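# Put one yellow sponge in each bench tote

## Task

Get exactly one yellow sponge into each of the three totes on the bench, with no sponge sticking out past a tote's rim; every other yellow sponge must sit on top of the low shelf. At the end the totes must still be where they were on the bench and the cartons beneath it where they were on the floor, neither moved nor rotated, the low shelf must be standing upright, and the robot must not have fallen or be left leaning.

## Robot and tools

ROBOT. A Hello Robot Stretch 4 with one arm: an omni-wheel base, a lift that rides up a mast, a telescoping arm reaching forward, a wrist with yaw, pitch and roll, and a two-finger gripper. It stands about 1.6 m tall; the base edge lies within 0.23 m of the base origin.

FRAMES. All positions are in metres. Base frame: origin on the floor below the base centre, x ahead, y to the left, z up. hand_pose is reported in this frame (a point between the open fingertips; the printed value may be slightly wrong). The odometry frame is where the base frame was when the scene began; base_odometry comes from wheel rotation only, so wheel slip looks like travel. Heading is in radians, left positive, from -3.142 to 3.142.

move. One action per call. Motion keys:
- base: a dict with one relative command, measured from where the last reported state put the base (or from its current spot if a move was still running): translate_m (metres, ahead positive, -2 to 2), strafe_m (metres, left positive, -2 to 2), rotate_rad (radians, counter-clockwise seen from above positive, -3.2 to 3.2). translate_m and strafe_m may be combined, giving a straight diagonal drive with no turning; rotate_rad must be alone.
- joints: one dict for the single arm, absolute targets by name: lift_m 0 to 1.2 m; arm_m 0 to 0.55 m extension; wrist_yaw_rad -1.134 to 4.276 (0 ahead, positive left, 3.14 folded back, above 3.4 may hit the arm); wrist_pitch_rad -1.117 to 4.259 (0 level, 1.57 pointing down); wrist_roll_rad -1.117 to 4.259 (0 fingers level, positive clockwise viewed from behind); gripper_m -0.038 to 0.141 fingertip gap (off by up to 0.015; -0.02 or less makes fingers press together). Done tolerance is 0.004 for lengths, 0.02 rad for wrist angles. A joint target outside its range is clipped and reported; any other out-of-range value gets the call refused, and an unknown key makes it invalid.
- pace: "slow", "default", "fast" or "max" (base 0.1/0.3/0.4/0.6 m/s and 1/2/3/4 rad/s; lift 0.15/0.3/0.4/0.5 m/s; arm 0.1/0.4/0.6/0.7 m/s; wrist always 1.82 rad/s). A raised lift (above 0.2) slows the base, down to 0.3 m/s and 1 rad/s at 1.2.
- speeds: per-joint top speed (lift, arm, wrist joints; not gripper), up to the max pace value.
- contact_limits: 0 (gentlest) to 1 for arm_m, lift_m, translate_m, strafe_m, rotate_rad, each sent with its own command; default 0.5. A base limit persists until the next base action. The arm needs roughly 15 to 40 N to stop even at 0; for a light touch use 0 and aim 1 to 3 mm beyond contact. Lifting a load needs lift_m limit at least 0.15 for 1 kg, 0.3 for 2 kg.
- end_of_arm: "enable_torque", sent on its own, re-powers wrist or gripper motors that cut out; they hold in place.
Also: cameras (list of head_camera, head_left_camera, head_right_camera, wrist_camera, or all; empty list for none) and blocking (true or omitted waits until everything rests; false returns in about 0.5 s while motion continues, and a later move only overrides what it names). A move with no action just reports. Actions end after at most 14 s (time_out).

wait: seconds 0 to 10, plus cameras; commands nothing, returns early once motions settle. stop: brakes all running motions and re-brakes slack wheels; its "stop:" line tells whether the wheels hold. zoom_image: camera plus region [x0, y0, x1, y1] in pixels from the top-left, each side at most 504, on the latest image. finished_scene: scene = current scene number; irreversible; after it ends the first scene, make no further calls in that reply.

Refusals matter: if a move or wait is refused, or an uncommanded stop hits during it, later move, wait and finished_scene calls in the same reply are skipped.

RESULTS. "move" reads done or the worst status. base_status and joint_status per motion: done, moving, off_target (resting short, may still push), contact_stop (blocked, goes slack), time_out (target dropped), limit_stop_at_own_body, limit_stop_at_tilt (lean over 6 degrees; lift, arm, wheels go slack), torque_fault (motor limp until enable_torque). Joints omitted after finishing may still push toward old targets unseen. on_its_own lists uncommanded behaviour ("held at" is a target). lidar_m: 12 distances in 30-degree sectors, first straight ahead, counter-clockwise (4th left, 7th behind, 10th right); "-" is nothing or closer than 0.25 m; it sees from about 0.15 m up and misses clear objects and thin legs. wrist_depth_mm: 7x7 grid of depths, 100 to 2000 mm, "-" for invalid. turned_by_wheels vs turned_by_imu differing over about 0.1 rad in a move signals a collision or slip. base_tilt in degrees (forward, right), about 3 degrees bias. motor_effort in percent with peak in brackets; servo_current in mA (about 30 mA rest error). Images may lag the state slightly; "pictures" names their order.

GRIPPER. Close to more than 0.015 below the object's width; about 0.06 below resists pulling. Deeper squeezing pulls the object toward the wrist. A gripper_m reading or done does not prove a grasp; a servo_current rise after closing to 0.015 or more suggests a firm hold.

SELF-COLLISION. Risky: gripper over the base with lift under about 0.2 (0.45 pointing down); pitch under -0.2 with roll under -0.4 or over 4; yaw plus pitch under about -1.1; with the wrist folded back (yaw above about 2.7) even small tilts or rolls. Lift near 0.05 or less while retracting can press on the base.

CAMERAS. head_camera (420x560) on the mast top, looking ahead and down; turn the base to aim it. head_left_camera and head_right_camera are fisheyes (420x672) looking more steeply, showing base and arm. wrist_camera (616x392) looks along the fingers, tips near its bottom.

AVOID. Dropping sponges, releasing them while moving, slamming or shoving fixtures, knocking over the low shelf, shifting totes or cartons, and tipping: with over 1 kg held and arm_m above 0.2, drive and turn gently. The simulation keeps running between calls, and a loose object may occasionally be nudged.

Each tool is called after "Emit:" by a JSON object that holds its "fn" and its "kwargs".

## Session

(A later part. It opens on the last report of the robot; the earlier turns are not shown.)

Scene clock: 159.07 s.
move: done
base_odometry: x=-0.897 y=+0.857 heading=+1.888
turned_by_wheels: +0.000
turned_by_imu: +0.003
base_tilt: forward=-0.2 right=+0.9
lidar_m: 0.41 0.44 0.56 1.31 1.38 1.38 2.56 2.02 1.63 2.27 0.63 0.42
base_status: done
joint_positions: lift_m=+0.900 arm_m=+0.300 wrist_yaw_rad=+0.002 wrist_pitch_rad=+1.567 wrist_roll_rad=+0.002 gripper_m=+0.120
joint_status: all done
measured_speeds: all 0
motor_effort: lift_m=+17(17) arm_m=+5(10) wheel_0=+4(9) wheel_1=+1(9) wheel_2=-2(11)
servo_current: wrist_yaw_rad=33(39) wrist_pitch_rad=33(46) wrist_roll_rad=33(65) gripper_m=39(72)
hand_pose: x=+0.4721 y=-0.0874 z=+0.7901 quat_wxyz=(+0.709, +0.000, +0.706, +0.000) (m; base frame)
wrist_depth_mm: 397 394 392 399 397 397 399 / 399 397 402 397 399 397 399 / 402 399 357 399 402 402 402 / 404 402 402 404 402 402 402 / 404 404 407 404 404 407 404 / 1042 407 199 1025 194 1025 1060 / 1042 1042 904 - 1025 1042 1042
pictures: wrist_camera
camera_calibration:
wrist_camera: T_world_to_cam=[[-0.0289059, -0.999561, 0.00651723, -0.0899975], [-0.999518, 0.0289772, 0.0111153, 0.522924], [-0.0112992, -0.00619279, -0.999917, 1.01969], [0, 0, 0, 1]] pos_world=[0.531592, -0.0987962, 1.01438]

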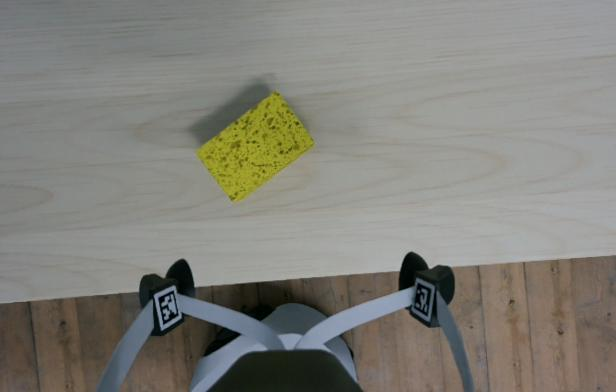

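Emit:
{"fn": "move", "kwargs": {"base": {"strafe_m": 0.0435}, "joints": {"arm_m": 0.405, "wrist_roll_rad": 0.92, "lift_m": 0.82}, "cameras": ["wrist_camera"]}}

Emit:
{"fn": "move", "kwargs": {"joints": {"lift_m": 0.748}, "cameras": ["wrist_camera"]}}

Scene clock: 165.00 s.
move: done
base_odometry: x=-0.939 y=+0.843 heading=+1.888
turned_by_wheels: +0.000
turned_by_imu: +0.000
base_tilt: forward=-0.1 right=+0.9
lidar_m: 0.41 0.42 0.57 1.28 1.33 1.37 2.41 2.11 1.68 2.31 0.62 0.43
base_status: done
joint_positions: lift_m=+0.820 arm_m=+0.405 wrist_yaw_rad=+0.002 wrist_pitch_rad=+1.567 wrist_roll_rad=+0.918 gripper_m=+0.120
joint_status: all done
measured_speeds: all 0
motor_effort: lift_m=+17(19) arm_m=+5(8) wheel_0=-3(11) wheel_1=+0(11) wheel_2=+0(2)
servo_current: wrist_yaw_rad=26(33) wrist_pitch_rad=33(39) wrist_roll_rad=52(111) gripper_m=33(65)
hand_pose: x=+0.5771 y=-0.0874 z=+0.7101 quat_wxyz=(+0.636, +0.313, +0.633, -0.312) (m; base frame)
wrist_depth_mm: 259 324 320 319 319 320 322 / 287 319 322 319 320 320 319 / 320 322 322 320 322 320 322 / 322 322 322 322 320 320 960 / 324 324 324 279 324 324 931 / 327 324 324 279 212 324 931 / 329 325 325 - 327 - 946
pictures: wrist_camera
camera_calibration:
wrist_camera: T_world_to_cam=[[-0.810152, -0.58621, 0.00336216, 0.402799], [-0.586131, 0.810115, 0.0127975, 0.457218], [-0.0102258, 0.00839724, -0.999912, 0.941552], [0, 0, 0, 1]] pos_world=[0.603946, -0.142181, 0.934264]

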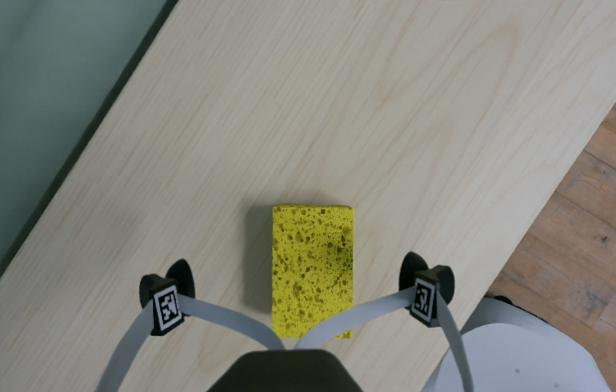

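Scene clock: 166.27 s.
move: done
base_odometry: x=-0.939 y=+0.843 heading=+1.888
turned_by_wheels: +0.000
turned_by_imu: +0.000
base_tilt: forward=-0.2 right=+0.9
lidar_m: 0.40 0.42 0.55 1.27 1.32 1.38 2.38 2.14 1.65 2.30 0.61 0.43
base_status: not commanded
joint_positions: lift_m=+0.748 arm_m=+0.405 wrist_yaw_rad=+0.002 wrist_pitch_rad=+1.567 wrist_roll_rad=+0.918 gripper_m=+0.120
joint_status: all done
measured_speeds: all 0
motor_effort: lift_m=+16(18) arm_m=+6(6) wheel_0=-3(3) wheel_1=+0(0) wheel_2=+0(0)
servo_current: wrist_yaw_rad=26(33) wrist_pitch_rad=33(46) wrist_roll_rad=46(52) gripper_m=46(72)
hand_pose: x=+0.5771 y=-0.0874 z=+0.6381 quat_wxyz=(+0.636, +0.313, +0.633, -0.312) (m; base frame)
wrist_depth_mm: 257 246 246 246 246 247 248 / 251 247 247 247 247 247 248 / 247 248 249 248 249 250 249 / 250 249 249 249 249 249 251 / 249 248 250 205 251 252 252 / 251 251 213 206 194 254 891 / 251 252 251 - 253 253 -
pictures: wrist_camera
camera_calibration:
wrist_camera: T_world_to_cam=[[-0.810152, -0.58621, 0.00336216, 0.403041], [-0.586131, 0.810115, 0.0127975, 0.458139], [-0.0102258, 0.00839724, -0.999912, 0.869558], [0, 0, 0, 1]] pos_world=[0.603946, -0.142181, 0.862264]

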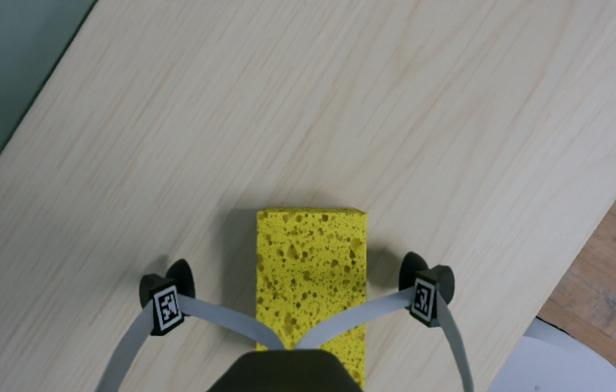

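Emit:
{"fn": "move", "kwargs": {"joints": {"gripper_m": 0.005}, "cameras": []}}

Emit:
{"fn": "move", "kwargs": {"joints": {"lift_m": 0.95}, "cameras": ["wrist_camera"]}}

Emit:
{"fn": "move", "kwargs": {"base": {"translate_m": -0.5}, "joints": {"arm_m": 0.1, "wrist_roll_rad": 0, "lift_m": 1.1}, "cameras": ["head_left_camera", "head_right_camera"]}}

Emit:
{"fn": "move", "kwargs": {"base": {"rotate_rad": -1.57}, "joints": {"lift_m": 1.2}, "cameras": []}}

Emit:
{"fn": "move", "kwargs": {"base": {"translate_m": 1.079, "strafe_m": -1.16}, "joints": {"arm_m": 0.409}, "cameras": ["wrist_camera", "head_right_camera"]}}

Scene clock: 182.40 s.
move: done
base_odometry: x=-0.939 y=+0.843 heading=+1.888
turned_by_wheels: +0.000
turned_by_imu: +0.000
base_tilt: forward=-0.2 right=+0.8
lidar_m: 0.40 0.42 0.57 1.27 1.34 1.39 2.37 2.09 1.65 2.30 0.61 0.42
base_status: not commanded
joint_positions: lift_m=+0.748 arm_m=+0.405 wrist_yaw_rad=+0.002 wrist_pitch_rad=+1.567 wrist_roll_rad=+0.918 gripper_m=+0.006
joint_status: all done
measured_speeds: all 0
motor_effort: lift_m=+16(17) arm_m=+6(6) wheel_0=-3(3) wheel_1=+0(0) wheel_2=+0(0)
servo_current: wrist_yaw_rad=33(39) wrist_pitch_rad=39(46) wrist_roll_rad=39(52) gripper_m=85(215)
hand_pose: x=+0.5771 y=-0.0874 z=+0.6381 quat_wxyz=(+0.636, +0.313, +0.633, -0.312) (m; base frame)
wrist_depth_mm: 259 244 245 247 247 248 248 / 247 246 248 248 247 249 249 / 246 246 248 247 247 249 250 / 248 248 249 250 250 251 251 / 250 249 249 188 251 252 252 / 250 250 189 189 179 252 891 / 252 252 252 189 253 255 -
pictures: none
No camera images: "cameras" was empty.

Scene clock: 184.33 s.
move: done
base_odometry: x=-0.939 y=+0.843 heading=+1.888
turned_by_wheels: +0.000
turned_by_imu: +0.000
base_tilt: forward=-0.2 right=+0.9
lidar_m: 0.39 0.42 0.56 1.27 1.33 1.38 2.41 2.09 1.67 2.31 0.62 0.42
base_status: not commanded
joint_positions: lift_m=+0.950 arm_m=+0.405 wrist_yaw_rad=+0.002 wrist_pitch_rad=+1.567 wrist_roll_rad=+0.918 gripper_m=+0.006
joint_status: all done
measured_speeds: all 0
motor_effort: lift_m=+23(26) arm_m=+6(6) wheel_0=-3(3) wheel_1=+0(0) wheel_2=+0(0)
servo_current: wrist_yaw_rad=33(39) wrist_pitch_rad=33(46) wrist_roll_rad=46(59) gripper_m=85(117)
hand_pose: x=+0.5771 y=-0.0874 z=+0.8396 quat_wxyz=(+0.636, +0.313, +0.633, -0.312) (m; base frame)
wrist_depth_mm: 267 351 445 445 452 449 449 / 294 407 449 445 452 452 1060 / 330 452 452 452 452 452 1098 / 379 449 455 455 452 1098 1078 / 439 452 455 188 455 1098 1098 / 449 455 189 190 178 931 1098 / 452 452 455 190 - 130 1118
pictures: wrist_camera
camera_calibration:
wrist_camera: T_world_to_cam=[[-0.810152, -0.58621, 0.00336216, 0.402364], [-0.586131, 0.810115, 0.0127975, 0.45556], [-0.0102258, 0.00839724, -0.999912, 1.07104], [0, 0, 0, 1]] pos_world=[0.603946, -0.142181, 1.06376]

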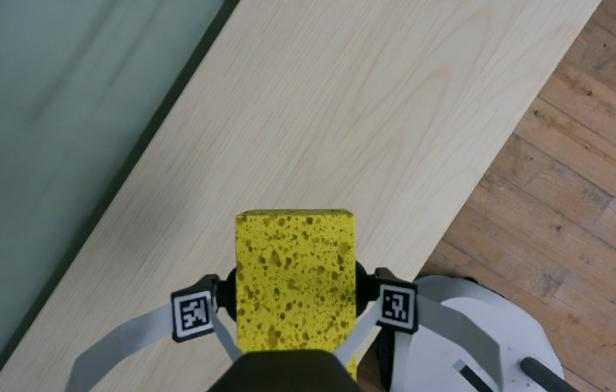

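Scene clock: 187.47 s.
move: done
base_odometry: x=-0.783 y=+0.368 heading=+1.887
turned_by_wheels: +0.000
turned_by_imu: +0.000
base_tilt: forward=-0.2 right=+0.9
lidar_m: 0.89 0.93 1.34 1.26 0.99 0.97 3.34 2.12 1.50 1.48 1.92 0.95
base_status: done
joint_positions: lift_m=+1.100 arm_m=+0.100 wrist_yaw_rad=+0.002 wrist_pitch_rad=+1.567 wrist_roll_rad=+0.002 gripper_m=+0.006
joint_status: all done
measured_speeds: all 0
motor_effort: lift_m=+23(27) arm_m=-5(10) wheel_0=-3(12) wheel_1=+0(9) wheel_2=+0(12)
servo_current: wrist_yaw_rad=39(39) wrist_pitch_rad=33(46) wrist_roll_rad=46(117) gripper_m=72(117)
hand_pose: x=+0.2724 y=-0.0874 z=+0.9896 quat_wxyz=(+0.709, +0.000, +0.706, +0.000) (m; base frame)
wrist_depth_mm: 1205 1205 1205 1229 1205 1205 1229 / 1229 1205 1205 1229 1205 1205 1229 / 1229 1229 1205 1205 1229 1229 1229 / 1229 1255 1229 1229 1229 1205 1205 / 1229 1229 1205 188 1255 1255 1229 / 1229 1255 189 189 178 1281 1281 / 1255 1255 1255 190 1281 1255 1281
pictures: head_left_camera, head_right_camera

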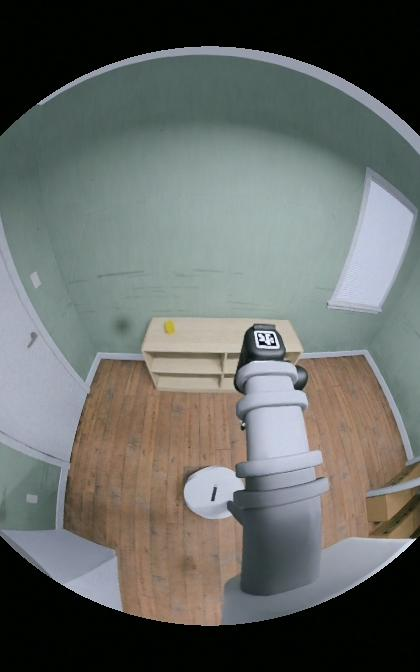

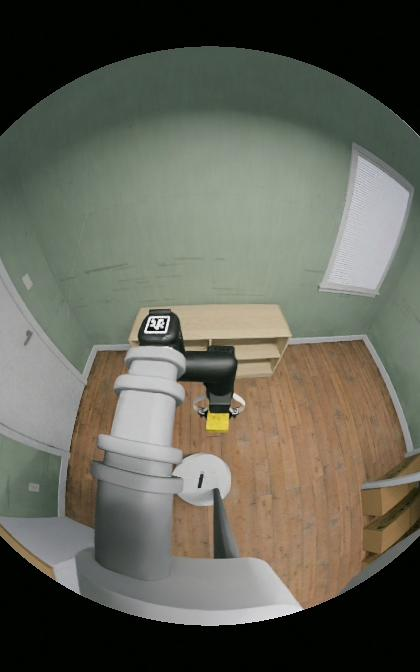

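Scene clock: 189.97 s.
move: done
base_odometry: x=-0.783 y=+0.368 heading=+0.318
turned_by_wheels: -1.569
turned_by_imu: -1.547
base_tilt: forward=-0.2 right=+0.8
lidar_m: 1.48 1.92 0.96 0.89 0.94 1.34 1.26 1.00 0.95 2.37 2.09 1.48
base_status: done
joint_positions: lift_m=+1.200 arm_m=+0.100 wrist_yaw_rad=+0.002 wrist_pitch_rad=+1.567 wrist_roll_rad=+0.002 gripper_m=+0.006
joint_status: all done
measured_speeds: all 0
motor_effort: lift_m=+23(27) arm_m=-6(6) wheel_0=+4(10) wheel_1=+3(8) wheel_2=+3(9)
servo_current: wrist_yaw_rad=26(33) wrist_pitch_rad=39(39) wrist_roll_rad=52(59) gripper_m=85(124)
hand_pose: x=+0.2724 y=-0.0874 z=+1.0896 quat_wxyz=(+0.709, +0.000, +0.706, +0.000) (m; base frame)
wrist_depth_mm: 1308 1281 1308 1336 1308 1308 1308 / 1366 1281 1336 1308 1308 1308 1308 / 1336 1308 1336 1308 1336 1308 1336 / 1308 1308 1336 1308 1336 1336 1308 / 1336 1336 1366 188 1366 1336 1366 / 1366 1308 189 189 178 1336 1366 / 1308 1336 1336 190 1397 1336 1336
pictures: none
No camera images: "cameras" was empty.

Scene clock: 196.70 s.
move: done
base_odometry: x=+0.604 y=-0.396 heading=+0.318
turned_by_wheels: +0.000
turned_by_imu: -0.003
base_tilt: forward=-0.2 right=+0.9
lidar_m: 0.37 0.39 0.53 2.12 2.15 2.45 1.71 1.77 2.48 2.05 0.59 0.40
base_status: done
joint_positions: lift_m=+1.200 arm_m=+0.409 wrist_yaw_rad=+0.002 wrist_pitch_rad=+1.567 wrist_roll_rad=+0.002 gripper_m=+0.006
joint_status: all done
measured_speeds: all 0
motor_effort: lift_m=+23(23) arm_m=+6(9) wheel_0=+2(14) wheel_1=-3(7) wheel_2=-2(10)
servo_current: wrist_yaw_rad=26(39) wrist_pitch_rad=39(46) wrist_roll_rad=33(59) gripper_m=85(117)
hand_pose: x=+0.5811 y=-0.0874 z=+1.0896 quat_wxyz=(+0.709, +0.000, +0.706, +0.000) (m; base frame)
wrist_depth_mm: 389 322 387 387 342 283 392 / 394 314 387 387 387 273 389 / 394 334 289 277 276 397 394 / 397 277 276 189 394 314 397 / 399 286 212 189 - 325 402 / 404 294 189 190 178 285 404 / 404 153 - 190 - 141 402
pictures: head_right_camera, wrist_camera
camera_calibration:
wrist_camera: T_world_to_cam=[[-0.0289059, -0.999561, 0.00651723, -0.0887987], [-0.999518, 0.0289772, 0.0111153, 0.628542], [-0.0112992, -0.00619279, -0.999917, 1.32039], [0, 0, 0, 1]] pos_world=[0.640592, -0.0987962, 1.31388]

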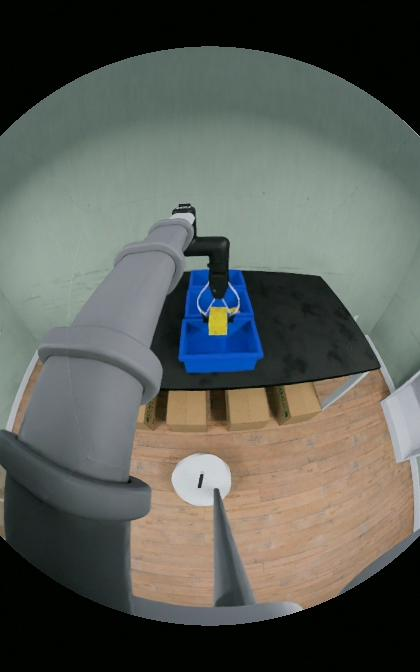

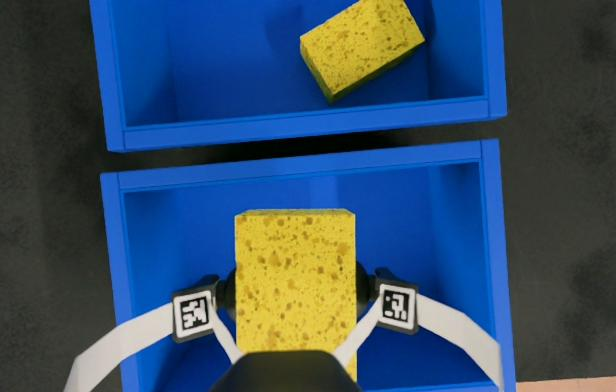

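Emit:
{"fn": "move", "kwargs": {"joints": {"lift_m": 1.067}, "pace": "slow", "contact_limits": {"lift_m": 0.1}, "cameras": []}}

Emit:
{"fn": "move", "kwargs": {"joints": {"gripper_m": 0.1}, "cameras": []}}

Emit:
{"fn": "move", "kwargs": {"joints": {"lift_m": 1.2}, "cameras": ["wrist_camera","head_right_camera"]}}

Emit:
{"fn": "zoom_image", "kwargs": {"camera": "head_right_camera", "region": [160, 250, 280, 390]}}

Emit:
{"fn": "move", "kwargs": {"base": {"translate_m": -0.35}, "joints": {"arm_m": 0.1}, "cameras": ["head_camera","head_right_camera"]}}

Emit:
{"fn": "zoom_image", "kwargs": {"camera": "head_right_camera", "region": [140, 230, 300, 380]}}

Scene clock: 208.70 s.
move: done
base_odometry: x=+0.604 y=-0.396 heading=+0.318
turned_by_wheels: +0.000
turned_by_imu: +0.000
base_tilt: forward=-0.2 right=+0.8
lidar_m: 0.38 0.39 0.53 2.12 2.16 2.47 1.72 1.75 2.48 2.05 0.59 0.42
base_status: not commanded
joint_positions: lift_m=+1.067 arm_m=+0.409 wrist_yaw_rad=+0.002 wrist_pitch_rad=+1.567 wrist_roll_rad=+0.002 gripper_m=+0.006
joint_status: all done
measured_speeds: all 0
motor_effort: lift_m=+16(23) arm_m=+5(6) wheel_0=+2(2) wheel_1=-3(4) wheel_2=-2(2)
servo_current: wrist_yaw_rad=39(39) wrist_pitch_rad=26(46) wrist_roll_rad=33(59) gripper_m=98(117)
contact_limits: lift_m 0.1
hand_pose: x=+0.5811 y=-0.0874 z=+0.9571 quat_wxyz=(+0.709, +0.000, +0.706, +0.000) (m; base frame)
wrist_depth_mm: 195 255 256 253 211 223 183 / 141 141 141 141 148 228 260 / 260 229 263 142 143 142 153 / 170 143 - 189 - 252 199 / 190 248 189 189 - 248 205 / 188 242 187 190 178 237 209 / 184 146 - 190 - 140 214
pictures: none
No camera images: "cameras" was empty.

Scene clock: 210.47 s.
move: done
base_odometry: x=+0.604 y=-0.396 heading=+0.318
turned_by_wheels: +0.000
turned_by_imu: +0.000
base_tilt: forward=-0.2 right=+0.9
lidar_m: 0.38 0.40 0.53 2.11 2.15 2.46 1.71 1.77 2.48 2.04 0.59 0.41
base_status: not commanded
joint_positions: lift_m=+1.067 arm_m=+0.409 wrist_yaw_rad=+0.002 wrist_pitch_rad=+1.567 wrist_roll_rad=+0.002 gripper_m=+0.100
joint_status: all done
measured_speeds: all 0
motor_effort: lift_m=+16(16) arm_m=+5(6) wheel_0=+2(2) wheel_1=-3(4) wheel_2=-2(2)
servo_current: wrist_yaw_rad=26(39) wrist_pitch_rad=33(46) wrist_roll_rad=46(52) gripper_m=46(104)
contact_limits: lift_m 0.1
hand_pose: x=+0.5811 y=-0.0874 z=+0.9571 quat_wxyz=(+0.709, +0.000, +0.706, +0.000) (m; base frame)
wrist_depth_mm: 196 255 255 255 211 224 184 / 141 141 141 141 147 231 259 / 262 229 262 143 143 142 153 / 169 143 - 216 - 251 200 / 191 248 - 217 - 245 206 / 189 240 191 218 186 251 210 / 192 149 - - - 244 216
pictures: none
No camera images: "cameras" was empty.

Scene clock: 212.07 s.
move: done
base_odometry: x=+0.604 y=-0.396 heading=+0.318
turned_by_wheels: +0.000
turned_by_imu: +0.000
base_tilt: forward=-0.1 right=+1.0
lidar_m: 0.38 0.40 0.51 2.11 2.16 2.44 1.72 1.79 2.48 2.05 0.59 0.40
base_status: not commanded
joint_positions: lift_m=+1.200 arm_m=+0.409 wrist_yaw_rad=+0.002 wrist_pitch_rad=+1.567 wrist_roll_rad=+0.002 gripper_m=+0.100
joint_status: all done
measured_speeds: all 0
motor_effort: lift_m=+23(26) arm_m=+6(6) wheel_0=+2(2) wheel_1=-3(4) wheel_2=-2(2)
servo_current: wrist_yaw_rad=33(39) wrist_pitch_rad=39(39) wrist_roll_rad=52(52) gripper_m=20(85)
hand_pose: x=+0.5811 y=-0.0874 z=+1.0896 quat_wxyz=(+0.709, +0.000, +0.706, +0.000) (m; base frame)
wrist_depth_mm: 387 320 384 387 340 272 389 / 389 314 389 387 389 273 392 / 392 394 285 276 276 394 397 / 397 277 - 349 394 317 399 / 399 281 392 351 220 306 399 / 404 279 189 353 186 290 407 / 404 281 - - - 282 407
pictures: head_right_camera, wrist_camera
camera_calibration:
wrist_camera: T_world_to_cam=[[-0.0289059, -0.999561, 0.00651723, -0.0887987], [-0.999518, 0.0289772, 0.0111153, 0.628542], [-0.0112992, -0.00619279, -0.999917, 1.32039], [0, 0, 0, 1]] pos_world=[0.640592, -0.0987962, 1.31388]

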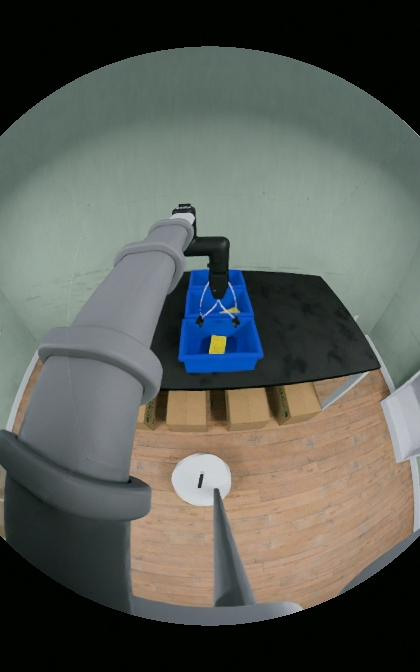

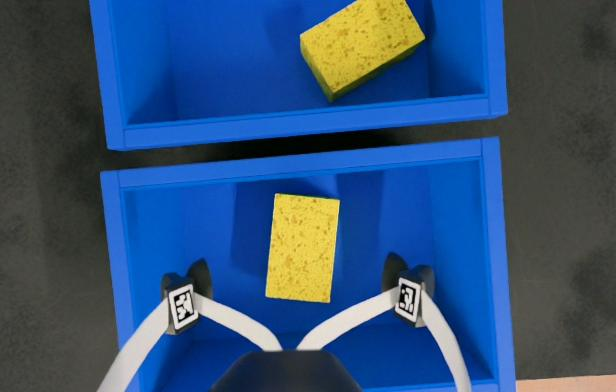

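Scaled by 3.600 from the camera's 420x672 image, which has a finer 600x960 frame.

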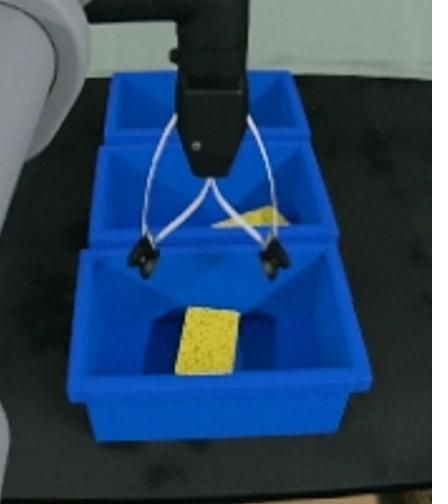

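Scene clock: 214.73 s.
move: done
base_odometry: x=+0.272 y=-0.506 heading=+0.318
turned_by_wheels: +0.000
turned_by_imu: +0.000
base_tilt: forward=-0.2 right=+0.9
lidar_m: 0.72 0.75 0.98 2.06 2.13 1.43 1.35 1.42 1.89 2.06 1.10 0.76
base_status: done
joint_positions: lift_m=+1.200 arm_m=+0.100 wrist_yaw_rad=+0.002 wrist_pitch_rad=+1.567 wrist_roll_rad=+0.002 gripper_m=+0.100
joint_status: all done
measured_speeds: all 0
motor_effort: lift_m=+23(23) arm_m=-6(9) wheel_0=-3(12) wheel_1=-1(9) wheel_2=+2(12)
servo_current: wrist_yaw_rad=33(39) wrist_pitch_rad=33(46) wrist_roll_rad=46(59) gripper_m=33(72)
hand_pose: x=+0.2724 y=-0.0874 z=+1.0896 quat_wxyz=(+0.709, +0.000, +0.706, +0.000) (m; base frame)
wrist_depth_mm: 1025 1138 1025 1308 1118 1336 1336 / 1281 1308 1308 1308 1308 1308 1308 / 1308 1308 1336 1336 1336 1308 1336 / 1366 1336 1336 1366 1336 1366 1308 / 1336 1336 1366 1336 1336 1366 1366 / 1308 1336 191 1118 191 1336 1366 / 1366 1336 1336 - 1397 1366 1336
pictures: head_camera, head_right_camera

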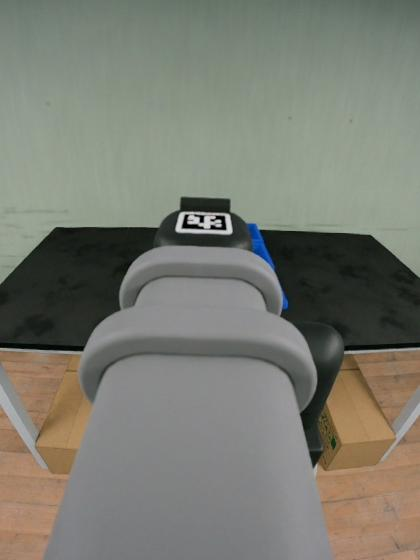

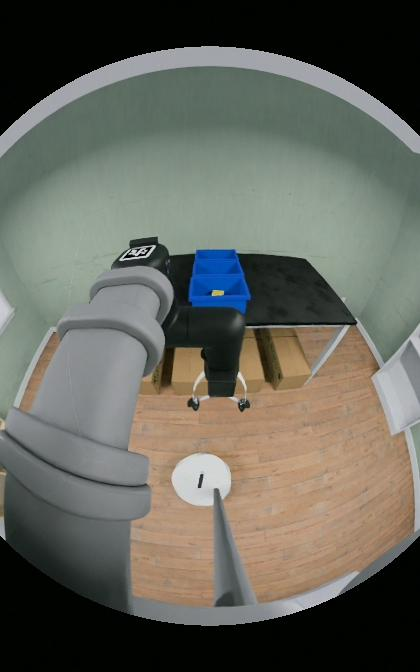

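Scaled by 3.150 from the camera's 420x672 image, which has a finer 600x960 frame.

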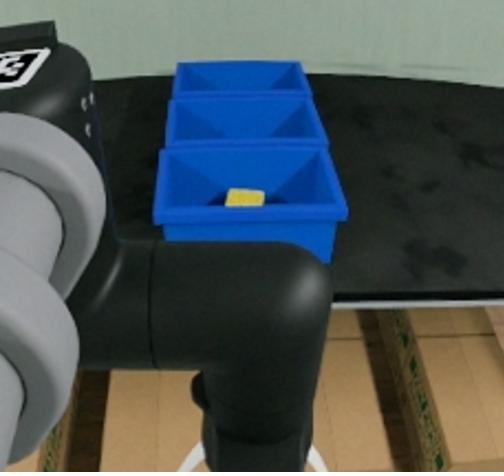

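Emit:
{"fn": "finished_scene", "kwargs": {"scene": 3}}

The scene is finished: the task was done.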